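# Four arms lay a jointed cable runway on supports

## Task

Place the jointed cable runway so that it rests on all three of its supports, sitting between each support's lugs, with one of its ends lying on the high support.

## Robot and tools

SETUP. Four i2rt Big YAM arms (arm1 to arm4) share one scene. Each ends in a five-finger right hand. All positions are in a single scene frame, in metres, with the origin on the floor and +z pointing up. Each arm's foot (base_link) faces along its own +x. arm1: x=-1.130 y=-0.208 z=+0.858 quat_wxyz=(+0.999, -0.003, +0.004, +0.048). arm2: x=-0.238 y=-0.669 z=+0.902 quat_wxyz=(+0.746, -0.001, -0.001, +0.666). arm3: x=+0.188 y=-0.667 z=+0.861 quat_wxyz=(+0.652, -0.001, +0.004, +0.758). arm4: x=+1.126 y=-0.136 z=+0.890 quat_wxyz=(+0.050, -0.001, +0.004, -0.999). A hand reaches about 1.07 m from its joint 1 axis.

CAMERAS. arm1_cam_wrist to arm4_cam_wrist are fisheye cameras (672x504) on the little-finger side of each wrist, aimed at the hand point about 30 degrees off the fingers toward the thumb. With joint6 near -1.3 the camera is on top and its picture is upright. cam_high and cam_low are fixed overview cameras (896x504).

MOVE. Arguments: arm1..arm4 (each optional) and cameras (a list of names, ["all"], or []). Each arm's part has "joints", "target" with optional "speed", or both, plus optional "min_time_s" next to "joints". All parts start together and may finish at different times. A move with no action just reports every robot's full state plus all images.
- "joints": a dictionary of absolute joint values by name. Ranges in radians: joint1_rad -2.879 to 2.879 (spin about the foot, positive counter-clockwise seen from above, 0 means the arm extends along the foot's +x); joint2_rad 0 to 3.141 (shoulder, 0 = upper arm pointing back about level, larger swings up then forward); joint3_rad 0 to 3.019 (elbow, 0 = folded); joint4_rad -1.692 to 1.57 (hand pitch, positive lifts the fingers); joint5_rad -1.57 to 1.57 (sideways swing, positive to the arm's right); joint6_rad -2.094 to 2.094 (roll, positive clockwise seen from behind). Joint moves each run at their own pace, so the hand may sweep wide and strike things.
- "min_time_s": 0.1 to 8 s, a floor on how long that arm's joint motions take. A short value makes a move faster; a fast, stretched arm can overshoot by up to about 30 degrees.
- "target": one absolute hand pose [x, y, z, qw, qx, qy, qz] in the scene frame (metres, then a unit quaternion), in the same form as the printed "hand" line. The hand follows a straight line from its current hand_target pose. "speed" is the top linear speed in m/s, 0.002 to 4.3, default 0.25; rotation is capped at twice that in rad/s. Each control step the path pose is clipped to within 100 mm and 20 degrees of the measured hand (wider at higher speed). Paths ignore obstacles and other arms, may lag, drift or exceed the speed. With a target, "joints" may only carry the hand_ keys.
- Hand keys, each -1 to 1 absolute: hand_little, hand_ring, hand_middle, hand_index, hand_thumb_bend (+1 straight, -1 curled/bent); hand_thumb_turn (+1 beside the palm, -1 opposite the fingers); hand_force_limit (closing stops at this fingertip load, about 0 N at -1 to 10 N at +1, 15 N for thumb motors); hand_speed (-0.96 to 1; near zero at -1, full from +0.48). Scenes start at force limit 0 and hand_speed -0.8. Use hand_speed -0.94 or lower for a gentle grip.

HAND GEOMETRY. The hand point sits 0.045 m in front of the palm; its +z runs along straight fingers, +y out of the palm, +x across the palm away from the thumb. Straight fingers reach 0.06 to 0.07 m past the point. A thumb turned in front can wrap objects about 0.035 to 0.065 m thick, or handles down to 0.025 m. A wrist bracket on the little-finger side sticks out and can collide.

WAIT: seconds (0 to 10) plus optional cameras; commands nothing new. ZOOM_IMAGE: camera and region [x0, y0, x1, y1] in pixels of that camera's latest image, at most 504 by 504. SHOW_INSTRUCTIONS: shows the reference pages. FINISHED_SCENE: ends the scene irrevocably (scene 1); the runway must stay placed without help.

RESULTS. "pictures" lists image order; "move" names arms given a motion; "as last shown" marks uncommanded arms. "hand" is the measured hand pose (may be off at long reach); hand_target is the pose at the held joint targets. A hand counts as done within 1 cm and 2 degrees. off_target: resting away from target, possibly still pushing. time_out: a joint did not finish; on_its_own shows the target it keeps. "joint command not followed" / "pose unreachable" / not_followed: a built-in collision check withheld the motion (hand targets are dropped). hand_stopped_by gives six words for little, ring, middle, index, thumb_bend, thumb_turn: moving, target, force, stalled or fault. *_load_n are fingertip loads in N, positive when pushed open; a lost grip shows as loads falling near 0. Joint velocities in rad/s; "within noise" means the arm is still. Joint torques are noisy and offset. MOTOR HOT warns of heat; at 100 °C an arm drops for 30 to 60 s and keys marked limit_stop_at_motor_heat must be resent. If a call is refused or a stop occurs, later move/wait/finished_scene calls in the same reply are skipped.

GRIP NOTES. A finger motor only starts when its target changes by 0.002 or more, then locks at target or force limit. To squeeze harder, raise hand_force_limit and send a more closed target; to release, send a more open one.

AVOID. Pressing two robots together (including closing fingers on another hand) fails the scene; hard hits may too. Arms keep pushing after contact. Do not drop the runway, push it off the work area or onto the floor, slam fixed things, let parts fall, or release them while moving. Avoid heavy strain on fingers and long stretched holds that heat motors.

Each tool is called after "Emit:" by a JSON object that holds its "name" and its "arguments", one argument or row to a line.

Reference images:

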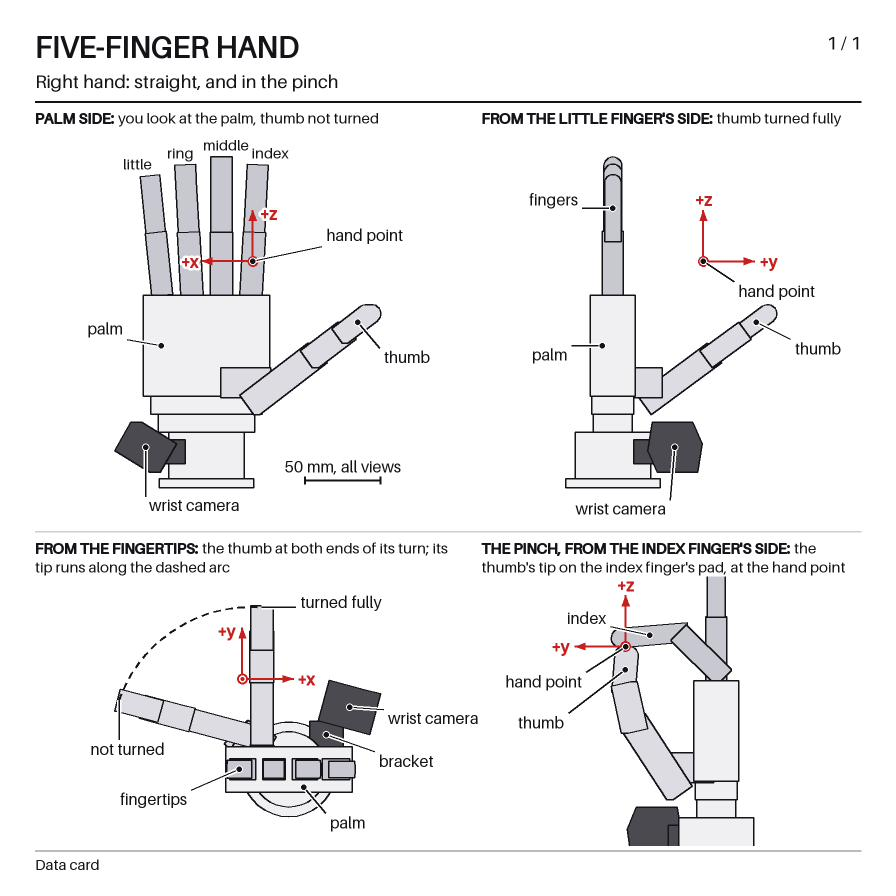

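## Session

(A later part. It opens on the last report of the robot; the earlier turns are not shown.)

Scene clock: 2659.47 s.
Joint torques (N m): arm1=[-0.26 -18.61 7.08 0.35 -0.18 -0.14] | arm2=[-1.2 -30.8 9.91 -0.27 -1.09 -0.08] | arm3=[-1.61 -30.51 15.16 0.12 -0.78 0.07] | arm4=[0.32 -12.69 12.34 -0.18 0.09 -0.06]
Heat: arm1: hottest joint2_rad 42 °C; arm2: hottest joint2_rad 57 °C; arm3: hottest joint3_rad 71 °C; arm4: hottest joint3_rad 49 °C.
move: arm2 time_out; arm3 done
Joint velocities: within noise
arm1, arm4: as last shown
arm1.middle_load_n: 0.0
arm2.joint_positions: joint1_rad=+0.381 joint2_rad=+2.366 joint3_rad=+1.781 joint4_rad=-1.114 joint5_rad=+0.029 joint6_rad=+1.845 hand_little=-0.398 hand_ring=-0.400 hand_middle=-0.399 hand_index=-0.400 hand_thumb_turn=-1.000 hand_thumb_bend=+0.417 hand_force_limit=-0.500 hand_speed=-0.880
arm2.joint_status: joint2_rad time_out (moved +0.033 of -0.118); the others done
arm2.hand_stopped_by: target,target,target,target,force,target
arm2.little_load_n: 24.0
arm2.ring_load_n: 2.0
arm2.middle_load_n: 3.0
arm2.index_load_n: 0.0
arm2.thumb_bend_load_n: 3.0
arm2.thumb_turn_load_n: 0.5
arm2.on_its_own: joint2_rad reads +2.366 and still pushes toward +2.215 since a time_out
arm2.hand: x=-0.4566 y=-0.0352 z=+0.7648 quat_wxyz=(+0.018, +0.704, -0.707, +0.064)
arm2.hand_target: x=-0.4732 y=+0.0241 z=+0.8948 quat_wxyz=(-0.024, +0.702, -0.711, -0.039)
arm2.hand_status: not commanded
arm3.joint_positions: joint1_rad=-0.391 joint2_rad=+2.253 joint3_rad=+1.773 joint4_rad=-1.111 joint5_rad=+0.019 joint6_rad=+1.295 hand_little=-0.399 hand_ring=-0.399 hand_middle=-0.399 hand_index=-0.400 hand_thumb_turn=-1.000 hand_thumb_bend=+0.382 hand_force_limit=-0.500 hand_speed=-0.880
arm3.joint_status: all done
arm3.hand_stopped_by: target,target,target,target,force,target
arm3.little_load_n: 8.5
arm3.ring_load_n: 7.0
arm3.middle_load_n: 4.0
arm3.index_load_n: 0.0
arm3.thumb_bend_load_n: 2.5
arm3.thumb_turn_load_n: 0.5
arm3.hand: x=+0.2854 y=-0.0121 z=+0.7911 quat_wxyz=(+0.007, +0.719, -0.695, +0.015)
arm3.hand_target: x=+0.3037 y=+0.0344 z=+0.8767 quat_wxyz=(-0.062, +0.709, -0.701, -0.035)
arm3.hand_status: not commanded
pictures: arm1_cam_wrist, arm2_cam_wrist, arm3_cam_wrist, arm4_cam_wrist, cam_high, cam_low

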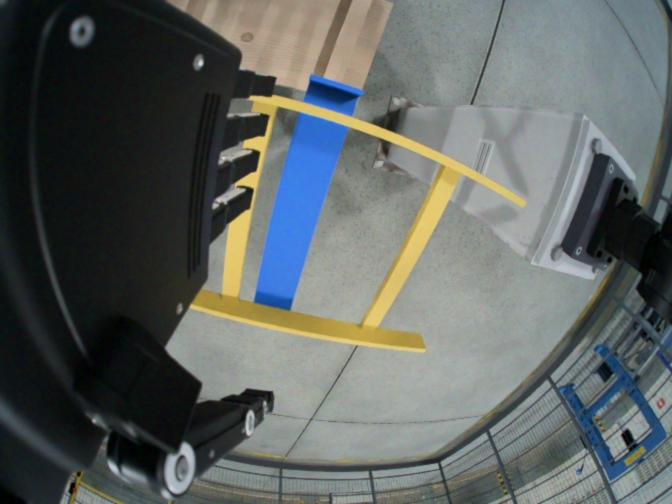

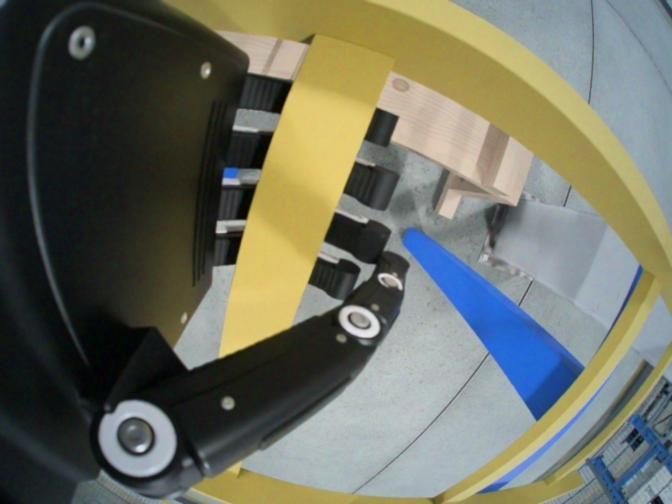

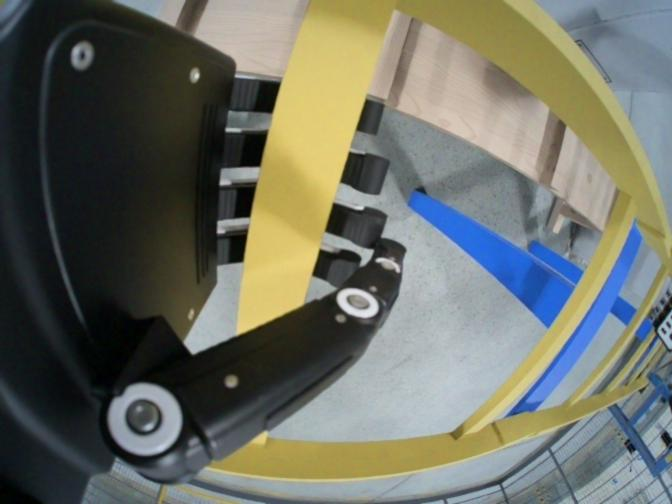

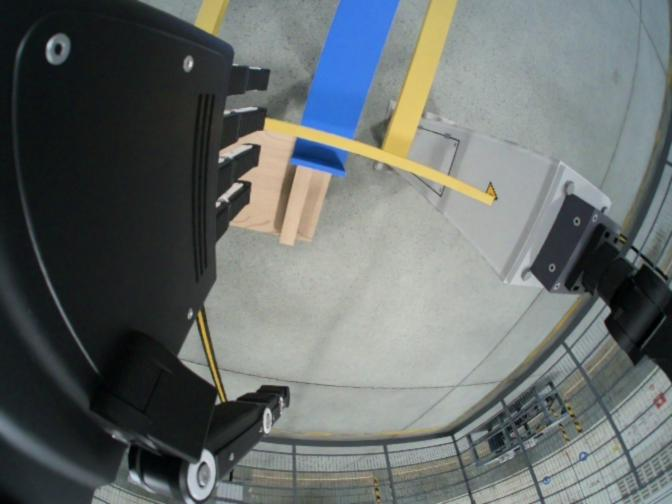

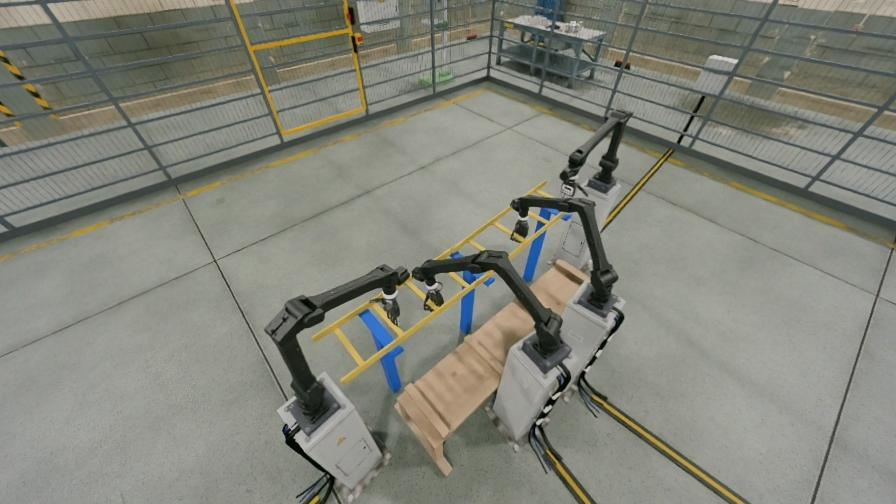

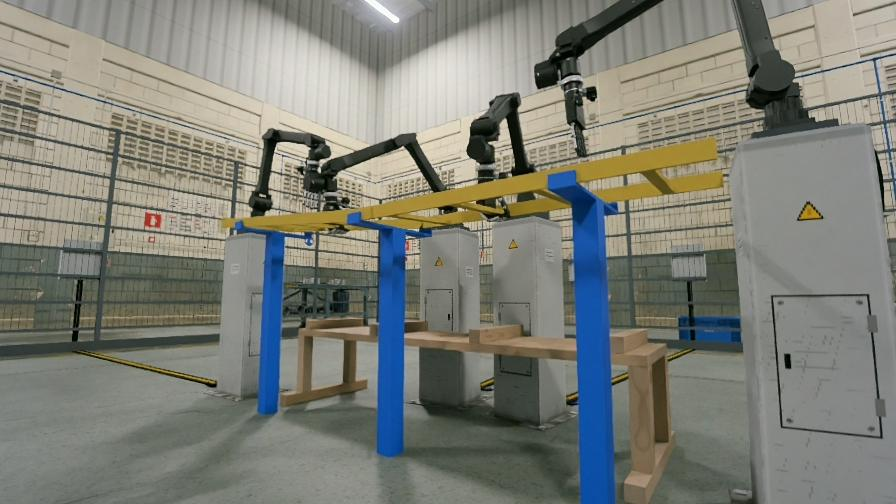

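Emit:
{"name": "move", "arguments": {
  "arm2": {"joints": {"joint2_rad": 2.245, "joint3_rad": 1.83, "joint4_rad": -1.10}, "min_time_s": 1.5},
  "arm3": {"joints": {"joint2_rad": 2.19, "joint3_rad": 1.83, "joint4_rad": -1.085}, "min_time_s": 1.5},
  "cameras": ["arm1_cam_wrist", "arm3_cam_wrist", "arm4_cam_wrist", "cam_low"]
}}

Emit:
{"name": "zoom_image", "arguments": {
  "camera": "cam_low",
  "region": [530, 120, 740, 230]
}}

Emit:
{"name": "zoom_image", "arguments": {
  "camera": "cam_low",
  "region": [320, 190, 480, 260]
}}

Emit:
{"name": "zoom_image", "arguments": {
  "camera": "cam_low",
  "region": [200, 190, 340, 260]
}}

Scene clock: 2684.07 s.
Joint torques (N m): arm1=[-0.79 -18.43 7.2 0.35 -0.18 -0.14] | arm2=[-1.79 -30.97 8.81 -0.79 -1.06 -0.17] | arm3=[-1.55 -30.8 13.23 0.1 -0.65 0.09] | arm4=[0.32 -12.75 12.33 -0.2 0.09 -0.06]
Heat: arm1: hottest joint2_rad 42 °C; arm2: hottest joint3_rad 58 °C; arm3: hottest joint3_rad 67 °C; arm4: hottest joint3_rad 49 °C.
move: arm2 time_out; arm3 done
Joint velocities: within noise
arm1, arm4: as last shown
arm1.thumb_bend_load_n: -0.5
arm2.joint_positions: joint1_rad=+0.381 joint2_rad=+2.387 joint3_rad=+1.774 joint4_rad=-1.085 joint5_rad=+0.029 joint6_rad=+1.850 hand_little=-0.398 hand_ring=-0.400 hand_middle=-0.399 hand_index=-0.400 hand_thumb_turn=-1.000 hand_thumb_bend=+0.417 hand_force_limit=-0.500 hand_speed=-0.880
arm2.joint_status: joint2_rad time_out (moved +0.021 of -0.121); the others done
arm2.hand_stopped_by: target,target,target,target,force,target
arm2.little_load_n: 25.0
arm2.ring_load_n: 0.0
arm2.middle_load_n: 3.0
arm2.index_load_n: 0.0
arm2.thumb_bend_load_n: 3.0
arm2.thumb_turn_load_n: 0.5
arm2.on_its_own: joint2_rad reads +2.387 and still pushes toward +2.245 since a time_out
arm2.hand: x=-0.4559 y=-0.0358 z=+0.7493 quat_wxyz=(+0.017, +0.702, -0.709, +0.063)
arm2.hand_target: x=-0.4710 y=+0.0155 z=+0.8665 quat_wxyz=(-0.015, +0.703, -0.711, -0.023)
arm2.hand_status: not commanded
arm3.joint_positions: joint1_rad=-0.391 joint2_rad=+2.274 joint3_rad=+1.773 joint4_rad=-1.091 joint5_rad=+0.016 joint6_rad=+1.295 hand_little=-0.399 hand_ring=-0.399 hand_middle=-0.399 hand_index=-0.400 hand_thumb_turn=-1.000 hand_thumb_bend=+0.382 hand_force_limit=-0.500 hand_speed=-0.880
arm3.joint_status: all done
arm3.hand_stopped_by: target,target,target,target,force,target
arm3.little_load_n: 9.5
arm3.ring_load_n: 5.0
arm3.middle_load_n: 4.0
arm3.index_load_n: 0.0
arm3.thumb_bend_load_n: 2.0
arm3.thumb_turn_load_n: 0.5
arm3.hand: x=+0.2850 y=-0.0109 z=+0.7783 quat_wxyz=(+0.009, +0.719, -0.695, +0.014)
arm3.hand_target: x=+0.3021 y=+0.0280 z=+0.8553 quat_wxyz=(-0.051, +0.710, -0.702, -0.029)
arm3.hand_status: not commanded

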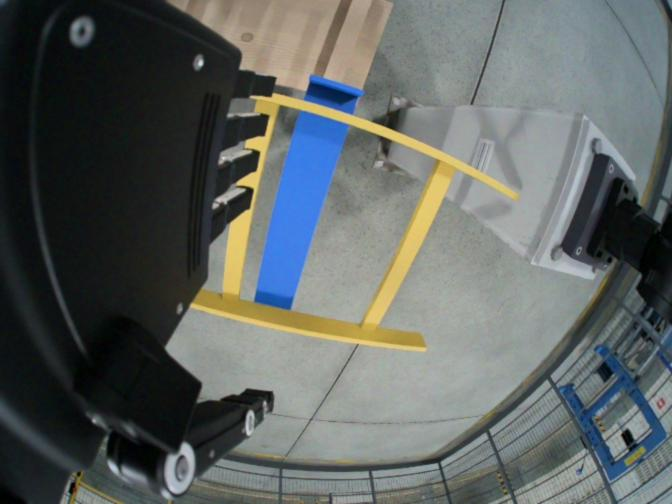

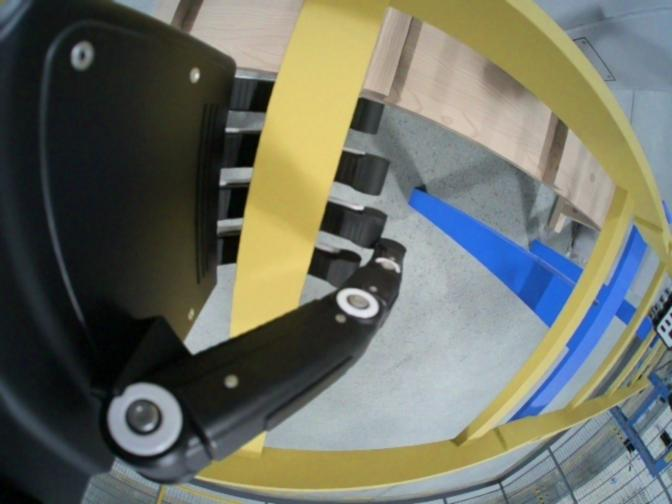

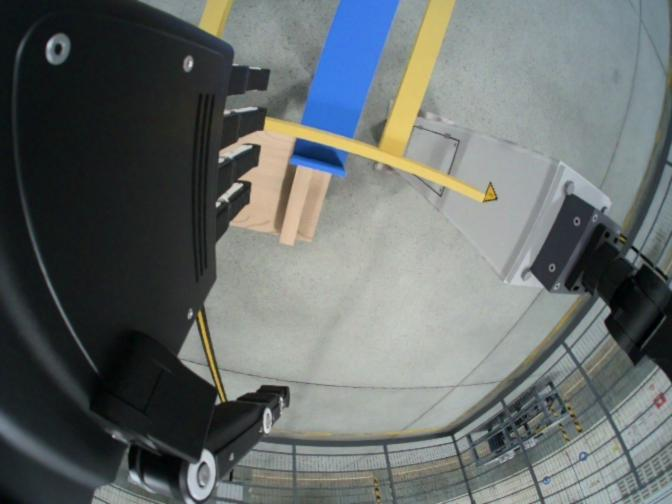

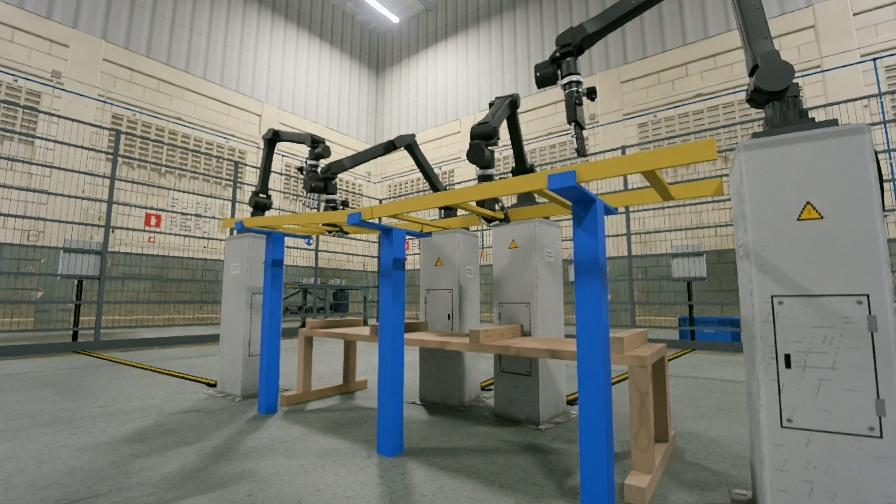

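Scaled by 2.400.

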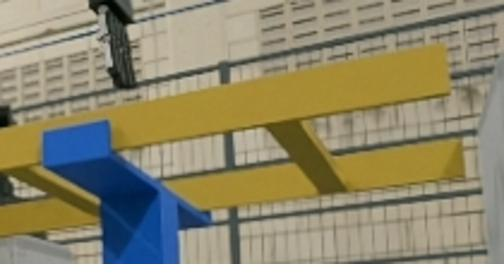

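Scaled by 3.150.

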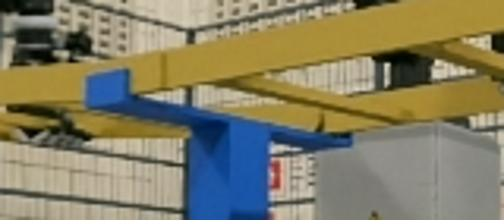

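Scaled by 3.600.

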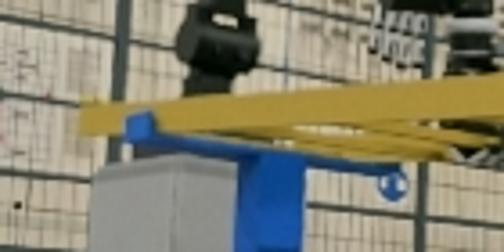

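Emit:
{"name": "move", "arguments": {
  "arm2": {"joints": {"joint2_rad": 2.27, "joint3_rad": 1.82, "joint4_rad": -1.08}, "min_time_s": 1.5},
  "arm3": {"joints": {"joint2_rad": 2.21, "joint3_rad": 1.81, "joint4_rad": -1.07}, "min_time_s": 1.5},
  "cameras": ["arm1_cam_wrist", "arm3_cam_wrist", "arm4_cam_wrist", "cam_low"]
}}

Emit:
{"name": "zoom_image", "arguments": {
  "camera": "cam_low",
  "region": [530, 120, 740, 230]
}}

Emit:
{"name": "zoom_image", "arguments": {
  "camera": "cam_low",
  "region": [320, 190, 480, 260]
}}

Emit:
{"name": "zoom_image", "arguments": {
  "camera": "cam_low",
  "region": [200, 190, 340, 260]
}}

Scene clock: 2691.60 s.
Joint torques (N m): arm1=[-0.21 -17.96 7.16 0.18 -0.16 -0.1] | arm2=[-1.14 -28.57 8.24 -0.4 -1.09 -0.12] | arm3=[-1.67 -29.63 11.44 0.13 -0.46 0.08] | arm4=[0.21 -12.81 12.33 -0.18 0.09 -0.06]
Heat: arm1: hottest joint2_rad 42 °C; arm2: hottest joint3_rad 57 °C; arm3: hottest joint3_rad 65 °C; arm4: hottest joint3_rad 49 °C.
move: arm2 done; arm3 done
Joint velocities: within noise
arm1, arm4: as last shown
arm1.thumb_bend_load_n: 0.0
arm2.joint_positions: joint1_rad=+0.380 joint2_rad=+2.393 joint3_rad=+1.771 joint4_rad=-1.075 joint5_rad=+0.029 joint6_rad=+1.850 hand_little=-0.398 hand_ring=-0.400 hand_middle=-0.399 hand_index=-0.400 hand_thumb_turn=-1.000 hand_thumb_bend=+0.417 hand_force_limit=-0.500 hand_speed=-0.880
arm2.joint_status: all done
arm2.hand_stopped_by: target,target,target,target,force,target
arm2.little_load_n: 21.0
arm2.ring_load_n: 0.0
arm2.middle_load_n: 3.0
arm2.index_load_n: 0.0
arm2.thumb_bend_load_n: 3.5
arm2.thumb_turn_load_n: 0.5
arm2.hand: x=-0.4552 y=-0.0362 z=+0.7446 quat_wxyz=(+0.017, +0.702, -0.710, +0.063)
arm2.hand_target: x=-0.4699 y=+0.0122 z=+0.8458 quat_wxyz=(-0.011, +0.702, -0.711, -0.017)
arm2.hand_status: not commanded
arm3.joint_positions: joint1_rad=-0.391 joint2_rad=+2.279 joint3_rad=+1.773 joint4_rad=-1.080 joint5_rad=+0.013 joint6_rad=+1.295 hand_little=-0.399 hand_ring=-0.399 hand_middle=-0.399 hand_index=-0.400 hand_thumb_turn=-1.000 hand_thumb_bend=+0.382 hand_force_limit=-0.500 hand_speed=-0.880
arm3.joint_status: all done
arm3.hand_stopped_by: target,target,target,target,force,target
arm3.little_load_n: 9.0
arm3.ring_load_n: 4.0
arm3.middle_load_n: 4.0
arm3.index_load_n: 0.5
arm3.thumb_bend_load_n: 2.0
arm3.thumb_turn_load_n: 0.5
arm3.hand: x=+0.2849 y=-0.0089 z=+0.7752 quat_wxyz=(+0.007, +0.719, -0.695, +0.011)
arm3.hand_target: x=+0.3002 y=+0.0212 z=+0.8347 quat_wxyz=(-0.040, +0.710, -0.702, -0.023)
arm3.hand_status: not commanded

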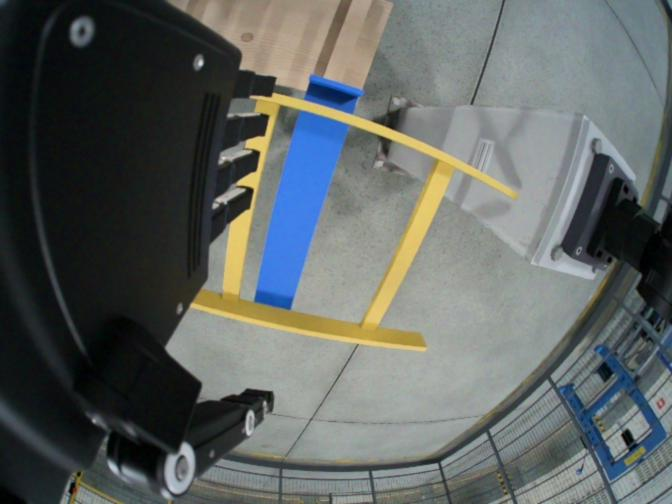

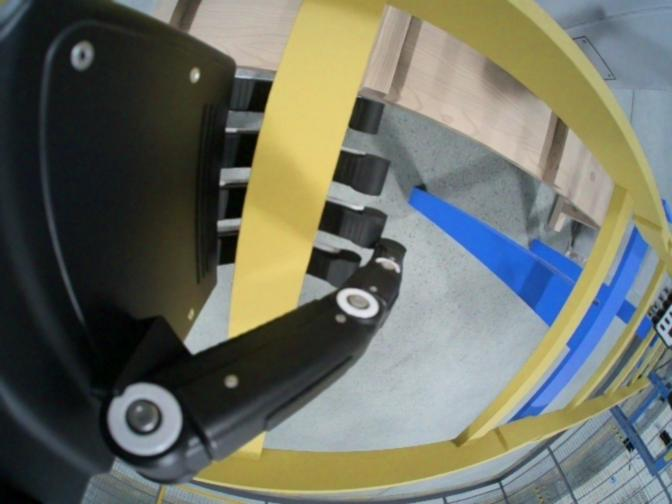

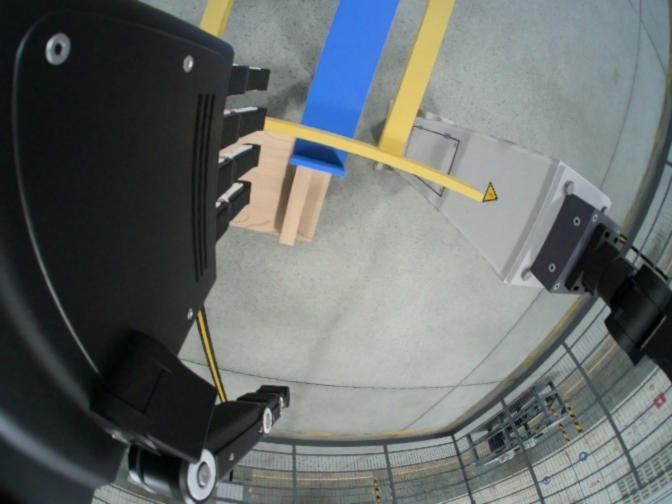

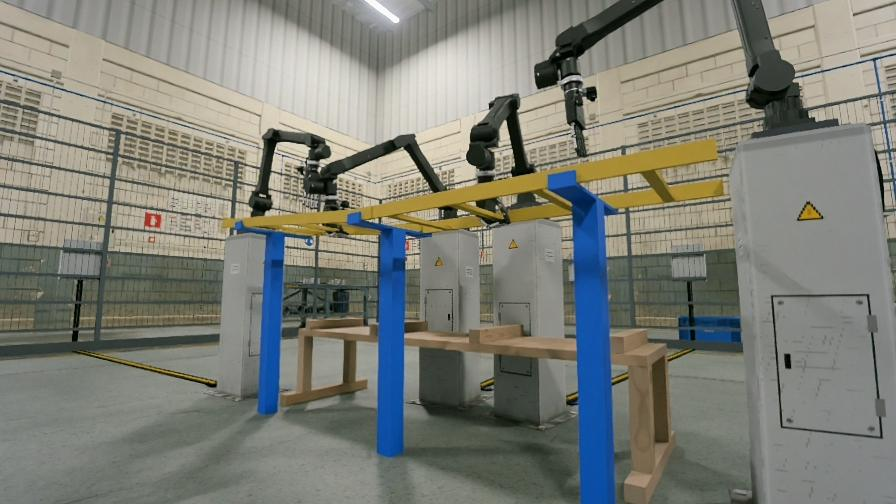

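Scaled by 2.400.

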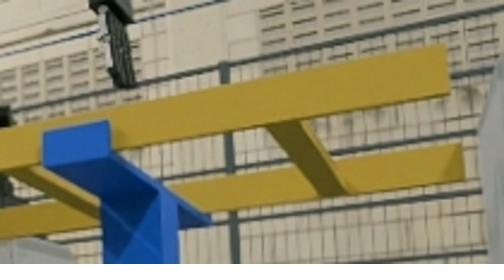

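Scaled by 3.150.

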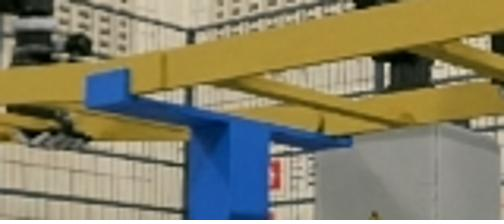

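Scaled by 3.600.

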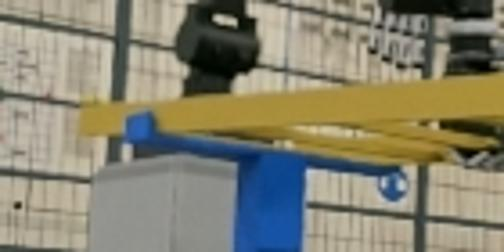

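Emit:
{"name": "move", "arguments": {
  "arm2": {"joints": {"joint2_rad": 2.32, "joint3_rad": 1.80, "joint4_rad": -1.065}, "min_time_s": 1.5},
  "arm3": {"joints": {"joint2_rad": 2.25, "joint3_rad": 1.80, "joint4_rad": -1.06}, "min_time_s": 1.5},
  "cameras": ["arm1_cam_wrist", "arm3_cam_wrist", "arm4_cam_wrist", "cam_low"]
}}

Emit:
{"name": "zoom_image", "arguments": {
  "camera": "cam_low",
  "region": [530, 120, 740, 230]
}}

Emit:
{"name": "zoom_image", "arguments": {
  "camera": "cam_low",
  "region": [320, 190, 480, 260]
}}

Scene clock: 2701.30 s.
Joint torques (N m): arm1=[-0.21 -18.49 7.1 0.21 -0.15 -0.13] | arm2=[-1.2 -25.05 7.13 -0.34 -0.67 -0.17] | arm3=[-1.38 -26.17 10.51 0.29 -0.3 0.08] | arm4=[0.32 -12.81 12.34 -0.18 0.09 -0.06]
Heat: arm1: hottest joint2_rad 42 °C; arm2: hottest joint3_rad 55 °C; arm3: hottest joint3_rad 63 °C; arm4: hottest joint3_rad 49 °C.
move: arm2 done; arm3 done
Joint velocities: within noise
arm1, arm4: as last shown
arm2.joint_positions: joint1_rad=+0.379 joint2_rad=+2.394 joint3_rad=+1.767 joint4_rad=-1.064 joint5_rad=+0.019 joint6_rad=+1.850 hand_little=-0.398 hand_ring=-0.400 hand_middle=-0.399 hand_index=-0.400 hand_thumb_turn=-1.000 hand_thumb_bend=+0.417 hand_force_limit=-0.500 hand_speed=-0.880
arm2.joint_status: all done
arm2.hand_stopped_by: target,target,target,target,force,target
arm2.little_load_n: 13.0
arm2.ring_load_n: 0.0
arm2.middle_load_n: 3.0
arm2.index_load_n: 0.0
arm2.thumb_bend_load_n: 3.0
arm2.thumb_turn_load_n: 0.5
arm2.hand: x=-0.4565 y=-0.0358 z=+0.7427 quat_wxyz=(+0.020, +0.701, -0.710, +0.058)
arm2.hand_target: x=-0.4659 y=-0.0025 z=+0.8045 quat_wxyz=(+0.002, +0.703, -0.712, +0.007)
arm2.hand_status: not commanded
arm3.joint_positions: joint1_rad=-0.391 joint2_rad=+2.283 joint3_rad=+1.773 joint4_rad=-1.075 joint5_rad=+0.008 joint6_rad=+1.295 hand_little=-0.399 hand_ring=-0.400 hand_middle=-0.399 hand_index=-0.400 hand_thumb_turn=-1.000 hand_thumb_bend=+0.382 hand_force_limit=-0.500 hand_speed=-0.880
arm3.joint_status: all done
arm3.hand_stopped_by: target,target,target,target,force,target
arm3.little_load_n: 6.0
arm3.ring_load_n: 1.5
arm3.middle_load_n: 4.0
arm3.index_load_n: 0.0
arm3.thumb_bend_load_n: 2.5
arm3.thumb_turn_load_n: 0.0
arm3.hand: x=+0.2840 y=-0.0082 z=+0.7731 quat_wxyz=(+0.008, +0.719, -0.695, +0.008)
arm3.hand_target: x=+0.2981 y=+0.0129 z=+0.8046 quat_wxyz=(-0.023, +0.711, -0.703, -0.013)
arm3.hand_status: not commanded

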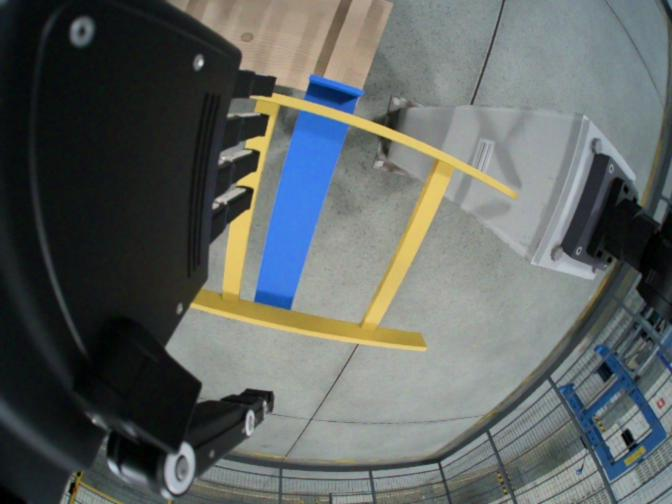

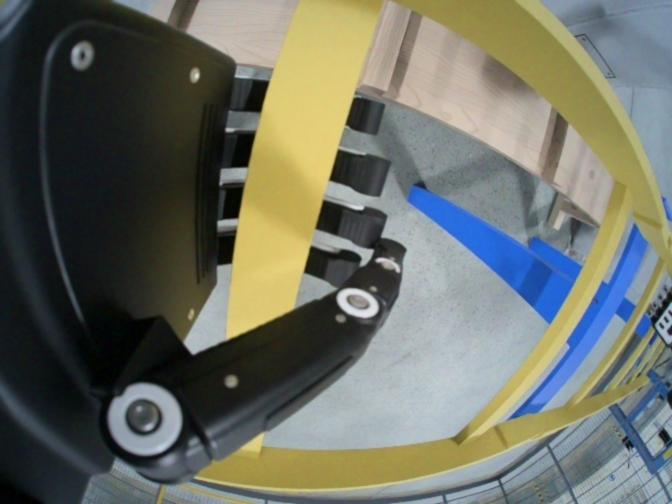

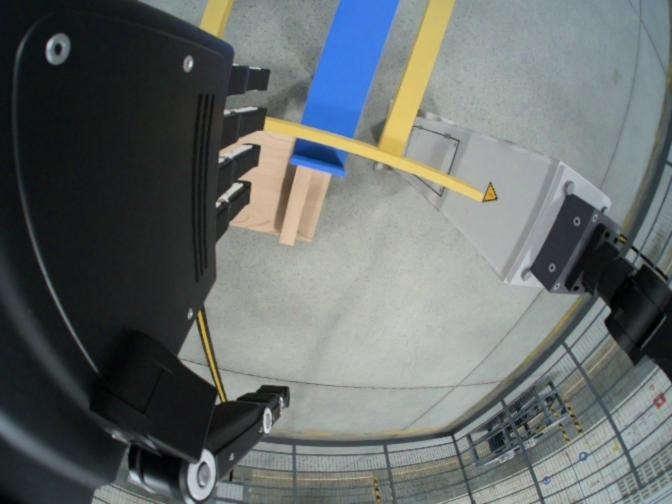

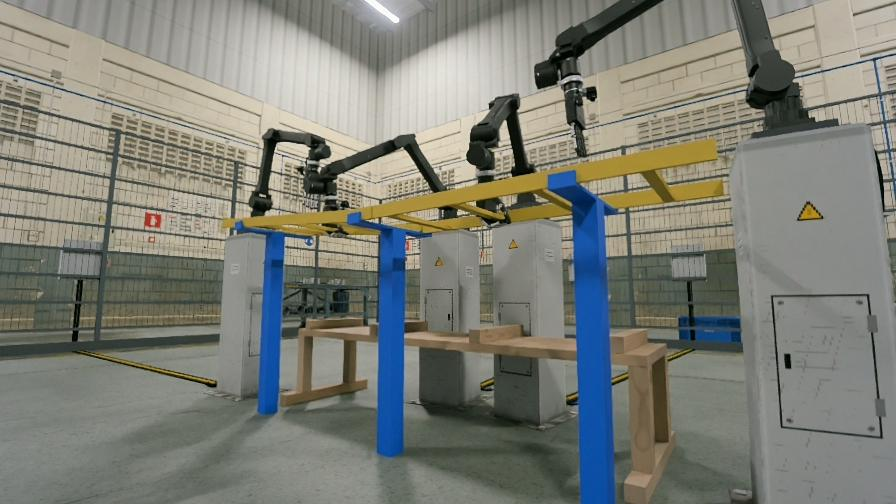

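Scaled by 2.400.

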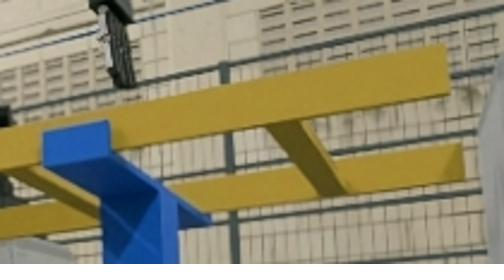

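Scaled by 3.150.

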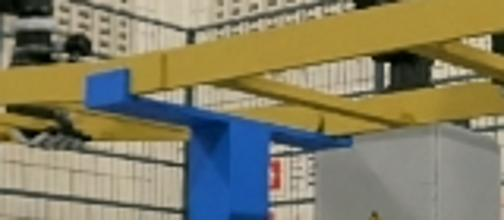

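Emit:
{"name": "move", "arguments": {
  "arm2": {"joints": {"joint2_rad": 2.37, "joint3_rad": 1.78, "joint4_rad": -1.055}, "min_time_s": 1.5},
  "arm3": {"joints": {"joint2_rad": 2.275, "joint3_rad": 1.785, "joint4_rad": -1.06}, "min_time_s": 1.5}
}}

Scene clock: 2707.77 s.
Joint torques (N m): arm1=[-0.21 -18.26 7.15 0.01 -0.15 -0.13] | arm2=[-0.73 -21.3 5.76 0.38 -0.39 -0.14] | arm3=[-1.14 -24.18 9.22 0.32 -0.2 0.06] | arm4=[0.38 -12.75 12.33 -0.18 0.09 -0.06]
Heat: arm1: hottest joint2_rad 41 °C; arm2: hottest joint2_rad 54 °C; arm3: hottest joint3_rad 62 °C; arm4: hottest joint3_rad 49 °C.
move: arm2 done; arm3 done
Joint velocities: within noise
arm1, arm4: as last shown
arm2.joint_positions: joint1_rad=+0.379 joint2_rad=+2.400 joint3_rad=+1.767 joint4_rad=-1.062 joint5_rad=+0.012 joint6_rad=+1.850 hand_little=-0.399 hand_ring=-0.400 hand_middle=-0.399 hand_index=-0.400 hand_thumb_turn=-1.000 hand_thumb_bend=+0.417 hand_force_limit=-0.500 hand_speed=-0.880
arm2.joint_status: all done
arm2.hand_stopped_by: target,target,target,target,force,target
arm2.little_load_n: 6.0
arm2.ring_load_n: 0.0
arm2.middle_load_n: 3.0
arm2.index_load_n: 0.0
arm2.thumb_bend_load_n: 3.5
arm2.thumb_turn_load_n: 0.5
arm2.hand: x=-0.4575 y=-0.0372 z=+0.7393 quat_wxyz=(+0.024, +0.701, -0.710, +0.058)
arm2.hand_target: x=-0.4609 y=-0.0210 z=+0.7639 quat_wxyz=(+0.017, +0.702, -0.711, +0.033)
arm2.hand_status: not commanded
arm3.joint_positions: joint1_rad=-0.391 joint2_rad=+2.286 joint3_rad=+1.773 joint4_rad=-1.073 joint5_rad=+0.006 joint6_rad=+1.295 hand_little=-0.399 hand_ring=-0.400 hand_middle=-0.399 hand_index=-0.400 hand_thumb_turn=-1.000 hand_thumb_bend=+0.382 hand_force_limit=-0.500 hand_speed=-0.880
arm3.joint_status: all done
arm3.hand_stopped_by: target,target,target,target,force,target
arm3.little_load_n: 4.5
arm3.ring_load_n: 0.5
arm3.middle_load_n: 4.0
arm3.index_load_n: 0.0
arm3.thumb_bend_load_n: 2.0
arm3.thumb_turn_load_n: 0.5
arm3.hand: x=+0.2835 y=-0.0084 z=+0.7713 quat_wxyz=(+0.009, +0.719, -0.695, +0.008)
arm3.hand_target: x=+0.2951 y=+0.0018 z=+0.7826 quat_wxyz=(-0.006, +0.711, -0.703, -0.003)
arm3.hand_status: not commanded
pictures: none

Emit:
{"name": "move", "arguments": {
  "arm2": {"joints": {"joint2_rad": 2.395, "joint3_rad": 1.78, "joint4_rad": -1.055, "hand_thumb_bend": 1.0, "hand_speed": -0.4}, "min_time_s": 1.5},
  "arm3": {"joints": {"joint2_rad": 2.29, "joint3_rad": 1.785, "joint4_rad": -1.06, "hand_thumb_bend": 1.0, "hand_speed": -0.4}, "min_time_s": 1.5}
}}

Emit:
{"name": "move", "arguments": {
  "arm2": {"joints": {"hand_thumb_turn": 1.0, "hand_index": 0.1, "hand_middle": 0.1, "hand_ring": 0.1, "hand_little": 0.1}},
  "arm3": {"joints": {"hand_thumb_turn": 1.0, "hand_index": 0.1, "hand_middle": 0.1, "hand_ring": 0.1, "hand_little": 0.1}},
  "cameras": ["arm2_cam_wrist", "arm3_cam_wrist", "arm1_cam_wrist", "arm4_cam_wrist", "cam_low"]
}}

Scene clock: 2715.40 s.
Joint torques (N m): arm1=[-0.62 -18.2 7.12 0.27 -0.14 -0.12] | arm2=[-1.14 -19.55 5.78 0.23 -0.28 -0.15] | arm3=[-1.32 -22.83 9.17 0.23 -0.15 0.07] | arm4=[0.32 -12.86 12.34 -0.18 0.09 -0.06]
Heat: arm1: hottest joint2_rad 41 °C; arm2: hottest joint2_rad 53 °C; arm3: hottest joint3_rad 60 °C; arm4: hottest joint3_rad 49 °C.
move: arm2 done; arm3 done
Joint velocities: within noise
arm1, arm4: as last shown
arm2.joint_positions: joint1_rad=+0.379 joint2_rad=+2.403 joint3_rad=+1.767 joint4_rad=-1.062 joint5_rad=+0.010 joint6_rad=+1.850 hand_little=-0.399 hand_ring=-0.400 hand_middle=-0.400 hand_index=-0.400 hand_thumb_turn=-1.000 hand_thumb_bend=+1.000 hand_force_limit=-0.500 hand_speed=-0.400
arm2.joint_status: all done
arm2.hand_stopped_by: target,target,target,target,target,target
arm2.little_load_n: 2.5
arm2.ring_load_n: 0.0
arm2.middle_load_n: 0.0
arm2.index_load_n: 0.0
arm2.thumb_bend_load_n: 0.0
arm2.thumb_turn_load_n: 0.0
arm2.hand: x=-0.4577 y=-0.0381 z=+0.7377 quat_wxyz=(+0.026, +0.701, -0.710, +0.058)
arm2.hand_target: x=-0.4592 y=-0.0276 z=+0.7477 quat_wxyz=(+0.023, +0.702, -0.711, +0.044)
arm2.hand_status: not commanded
arm3.joint_positions: joint1_rad=-0.391 joint2_rad=+2.288 joint3_rad=+1.773 joint4_rad=-1.073 joint5_rad=+0.005 joint6_rad=+1.295 hand_little=-0.399 hand_ring=-0.400 hand_middle=-0.400 hand_index=-0.400 hand_thumb_turn=-1.000 hand_thumb_bend=+1.000 hand_force_limit=-0.500 hand_speed=-0.400
arm3.joint_status: all done
arm3.hand_stopped_by: target,target,target,target,target,target
arm3.little_load_n: 3.5
arm3.ring_load_n: 0.0
arm3.middle_load_n: 0.0
arm3.index_load_n: 0.0
arm3.thumb_bend_load_n: 0.0
arm3.thumb_turn_load_n: 0.0
arm3.hand: x=+0.2834 y=-0.0088 z=+0.7701 quat_wxyz=(+0.010, +0.719, -0.695, +0.008)
arm3.hand_target: x=+0.2943 y=-0.0013 z=+0.7728 quat_wxyz=(+0.001, +0.711, -0.703, +0.001)
arm3.hand_status: not commanded
pictures: none

Scene clock: 2717.70 s.
Joint torques (N m): arm1=[-0.26 -17.9 7.15 0.05 -0.2 -0.1] | arm2=[-1.2 -19.78 5.67 0.4 0.02 0.29] | arm3=[-1.61 -23.24 9.32 0.12 -0.13 0.1] | arm4=[0.26 -12.81 12.31 -0.21 0.08 -0.06]
Heat: arm1: hottest joint2_rad 41 °C; arm2: hottest joint2_rad 53 °C; arm3: hottest joint3_rad 59 °C; arm4: hottest joint3_rad 49 °C.
move: arm2 done; arm3 done
Joint velocities: within noise
arm1.joint_positions: joint1_rad=+0.089 joint2_rad=+1.657 joint3_rad=+1.302 joint4_rad=-1.229 joint5_rad=-0.003 joint6_rad=+0.191 hand_little=+1.000 hand_ring=+1.000 hand_middle=+1.000 hand_index=+1.000 hand_thumb_turn=+1.000 hand_thumb_bend=+1.000 hand_force_limit=-0.500 hand_speed=-0.500
arm1.joint_status: not commanded
arm1.hand_stopped_by: target,target,target,target,target,target
arm1.little_load_n: 0.0
arm1.ring_load_n: 0.0
arm1.middle_load_n: 0.0
arm1.index_load_n: 0.0
arm1.thumb_bend_load_n: 0.0
arm1.thumb_turn_load_n: 0.0
arm1.hand: x=-0.7210 y=-0.0888 z=+0.9560 quat_wxyz=(+0.009, +0.705, -0.709, -0.005)
arm1.hand_target: x=-0.7200 y=-0.0900 z=+0.9600 quat_wxyz=(+0.000, +0.707, -0.707, +0.000)
arm1.hand_status: not commanded
arm2.joint_positions: joint1_rad=+0.380 joint2_rad=+2.403 joint3_rad=+1.767 joint4_rad=-1.062 joint5_rad=+0.002 joint6_rad=+1.817 hand_little=+0.100 hand_ring=+0.100 hand_middle=+0.100 hand_index=+0.100 hand_thumb_turn=+0.998 hand_thumb_bend=+1.000 hand_force_limit=-0.500 hand_speed=-0.400
arm2.joint_status: all done
arm2.hand_stopped_by: target,target,target,target,target,target
arm2.little_load_n: 0.0
arm2.ring_load_n: 0.0
arm2.middle_load_n: 0.0
arm2.index_load_n: 0.0
arm2.thumb_bend_load_n: 1.0
arm2.thumb_turn_load_n: -10.5
arm2.hand: x=-0.4606 y=-0.0406 z=+0.7382 quat_wxyz=(+0.030, +0.713, -0.699, +0.056)
arm2.hand_target: x=-0.4591 y=-0.0275 z=+0.7477 quat_wxyz=(+0.023, +0.702, -0.711, +0.044)
arm2.hand_status: not commanded
arm3.joint_positions: joint1_rad=-0.391 joint2_rad=+2.285 joint3_rad=+1.773 joint4_rad=-1.070 joint5_rad=+0.004 joint6_rad=+1.295 hand_little=+0.100 hand_ring=+0.100 hand_middle=+0.100 hand_index=+0.100 hand_thumb_turn=+1.000 hand_thumb_bend=+1.000 hand_force_limit=-0.500 hand_speed=-0.400
arm3.joint_status: all done
arm3.hand_stopped_by: target,target,target,target,target,target
arm3.little_load_n: 0.0
arm3.ring_load_n: -0.5
arm3.middle_load_n: 0.0
arm3.index_load_n: 0.0
arm3.thumb_bend_load_n: 0.0
arm3.thumb_turn_load_n: 0.0
arm3.hand: x=+0.2835 y=-0.0072 z=+0.7722 quat_wxyz=(+0.007, +0.719, -0.695, +0.006)
arm3.hand_target: x=+0.2943 y=-0.0013 z=+0.7731 quat_wxyz=(+0.001, +0.711, -0.703, +0.001)
arm3.hand_status: not commanded
arm4.joint_positions: joint1_rad=-0.102 joint2_rad=+1.740 joint3_rad=+1.451 joint4_rad=-1.314 joint5_rad=-0.010 joint6_rad=-0.008 hand_little=+1.000 hand_ring=+1.000 hand_middle=+1.000 hand_index=+1.000 hand_thumb_turn=+1.000 hand_thumb_bend=+1.000 hand_force_limit=-0.500 hand_speed=-0.500
arm4.joint_status: not commanded
arm4.hand_stopped_by: target,target,target,target,target,target
arm4.little_load_n: 0.0
arm4.ring_load_n: 0.0
arm4.middle_load_n: 0.0
arm4.index_load_n: 0.0
arm4.thumb_bend_load_n: 0.0
arm4.thumb_turn_load_n: 0.0
arm4.hand: x=+0.6766 y=-0.1682 z=+1.0086 quat_wxyz=(-0.011, -0.705, -0.709, -0.010)
arm4.hand_target: x=+0.6607 y=-0.1700 z=+1.0201 quat_wxyz=(+0.000, -0.707, -0.707, +0.000)
arm4.hand_status: not commanded
pictures: arm1_cam_wrist, arm2_cam_wrist, arm3_cam_wrist, arm4_cam_wrist, cam_low

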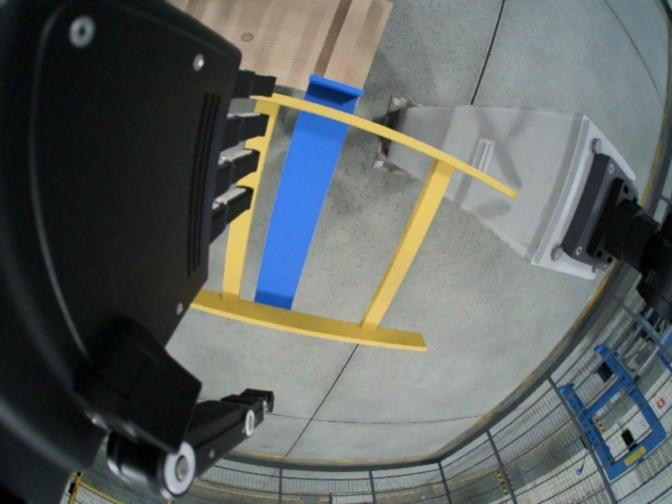

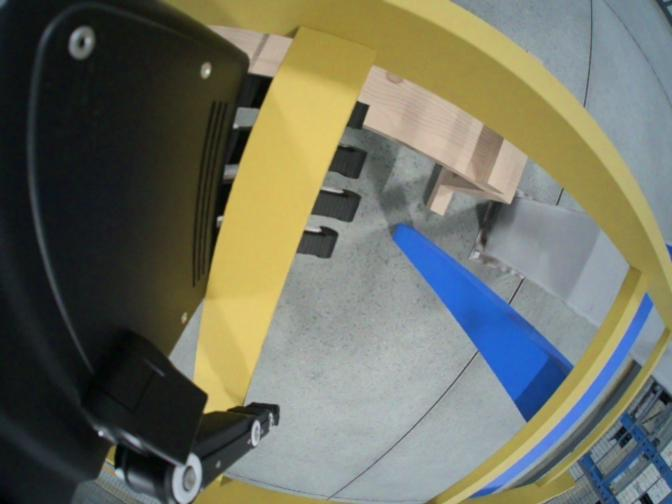

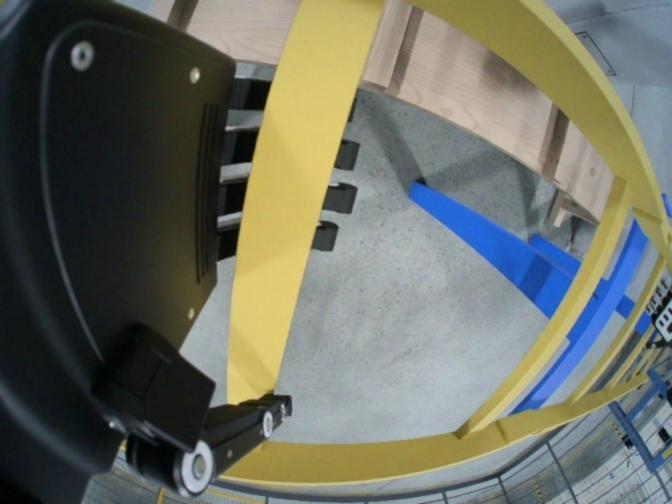

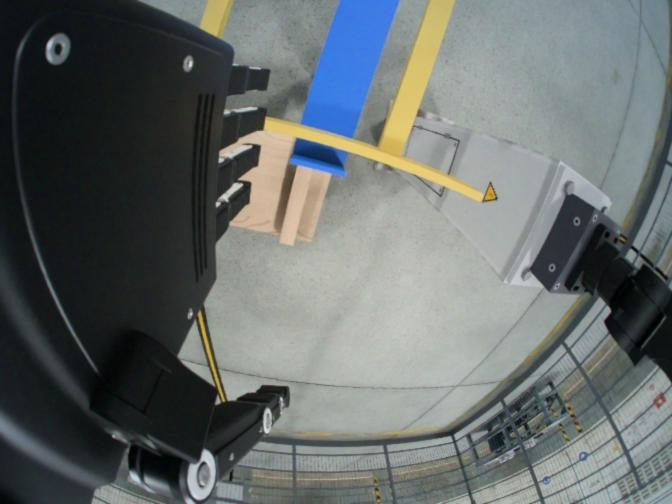

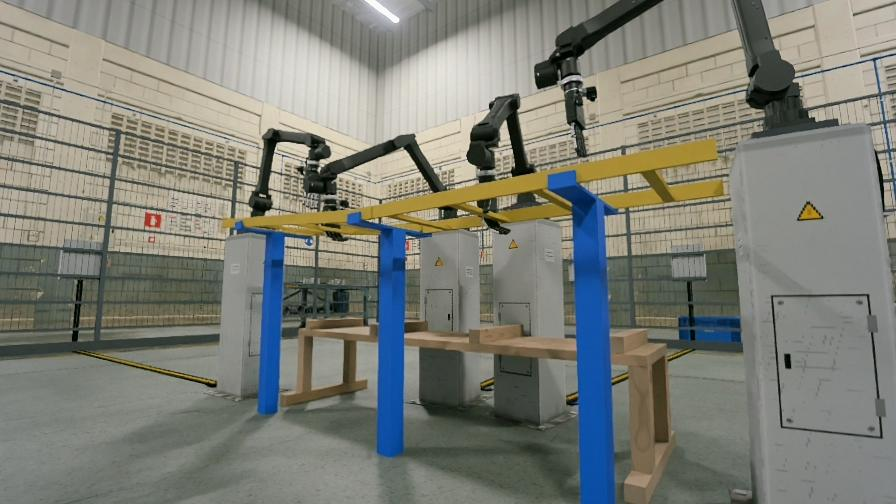

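Emit:
{"name": "move", "arguments": {
  "arm2": {"joints": {"hand_thumb_turn": 0.6, "hand_index": 1.0, "hand_middle": 1.0, "hand_ring": 1.0, "hand_little": 1.0}},
  "arm3": {"joints": {"hand_index": 1.0, "hand_middle": 1.0, "hand_ring": 1.0, "hand_little": 1.0}},
  "cameras": ["arm2_cam_wrist", "arm3_cam_wrist", "cam_low"]
}}

Scene clock: 2725.27 s.
Joint torques (N m): arm1=[-0.5 -18.49 6.99 0.42 -0.14 -0.1] | arm2=[-1.32 -19.78 5.79 0.12 0.04 0.02] | arm3=[-1.67 -22.95 9.21 0.13 -0.12 0.12] | arm4=[0.26 -12.81 12.31 -0.17 0.09 -0.06]
Heat: arm1: hottest joint2_rad 41 °C; arm2: hottest joint2_rad 52 °C; arm3: hottest joint2_rad 58 °C; arm4: hottest joint3_rad 49 °C.
move: arm2 done; arm3 done
Joint velocities: within noise
arm1, arm4: as last shown
arm1.index_load_n: -0.5
arm2.joint_positions: joint1_rad=+0.380 joint2_rad=+2.403 joint3_rad=+1.767 joint4_rad=-1.062 joint5_rad=+0.002 joint6_rad=+1.835 hand_little=+1.000 hand_ring=+1.000 hand_middle=+1.000 hand_index=+1.000 hand_thumb_turn=+0.600 hand_thumb_bend=+1.000 hand_force_limit=-0.500 hand_speed=-0.400
arm2.joint_status: all done
arm2.hand_stopped_by: target,target,target,target,target,target
arm2.little_load_n: 0.0
arm2.ring_load_n: 0.5
arm2.middle_load_n: 0.0
arm2.index_load_n: 0.0
arm2.thumb_bend_load_n: 0.0
arm2.thumb_turn_load_n: 0.0
arm2.hand: x=-0.4600 y=-0.0395 z=+0.7381 quat_wxyz=(+0.029, +0.706, -0.705, +0.056)
arm2.hand_target: x=-0.4591 y=-0.0275 z=+0.7477 quat_wxyz=(+0.023, +0.702, -0.711, +0.044)
arm2.hand_status: not commanded
arm3.joint_positions: joint1_rad=-0.391 joint2_rad=+2.285 joint3_rad=+1.773 joint4_rad=-1.070 joint5_rad=+0.004 joint6_rad=+1.295 hand_little=+1.000 hand_ring=+1.000 hand_middle=+1.000 hand_index=+1.000 hand_thumb_turn=+1.000 hand_thumb_bend=+1.000 hand_force_limit=-0.500 hand_speed=-0.400
arm3.joint_status: all done
arm3.hand_stopped_by: target,target,target,target,target,target
arm3.little_load_n: 0.0
arm3.ring_load_n: 0.0
arm3.middle_load_n: 0.0
arm3.index_load_n: -0.5
arm3.thumb_bend_load_n: 0.0
arm3.thumb_turn_load_n: 0.0
arm3.hand: x=+0.2835 y=-0.0072 z=+0.7722 quat_wxyz=(+0.007, +0.719, -0.695, +0.006)
arm3.hand_target: x=+0.2943 y=-0.0013 z=+0.7731 quat_wxyz=(+0.001, +0.711, -0.703, +0.001)
arm3.hand_status: not commanded

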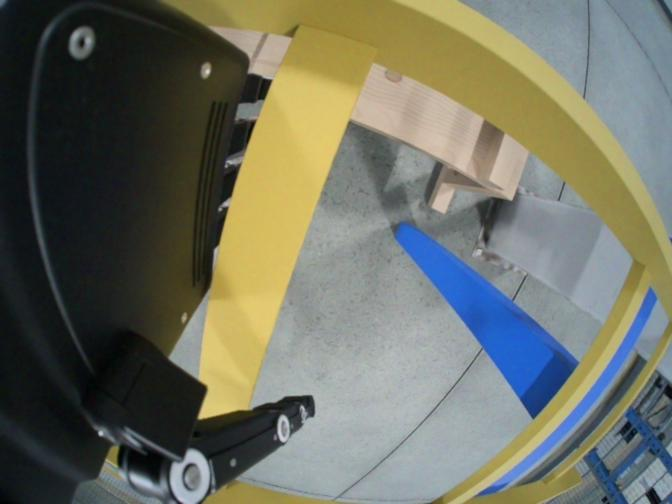

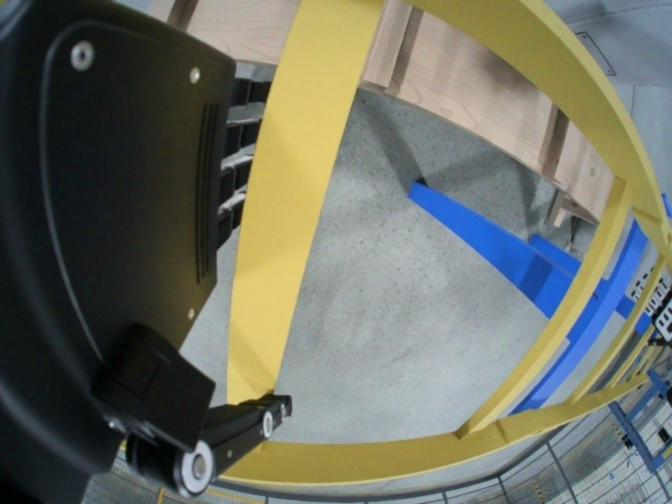

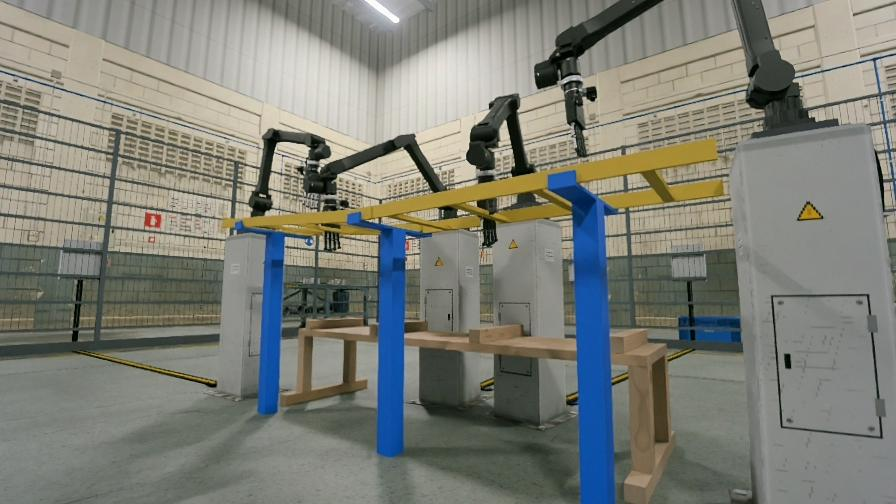

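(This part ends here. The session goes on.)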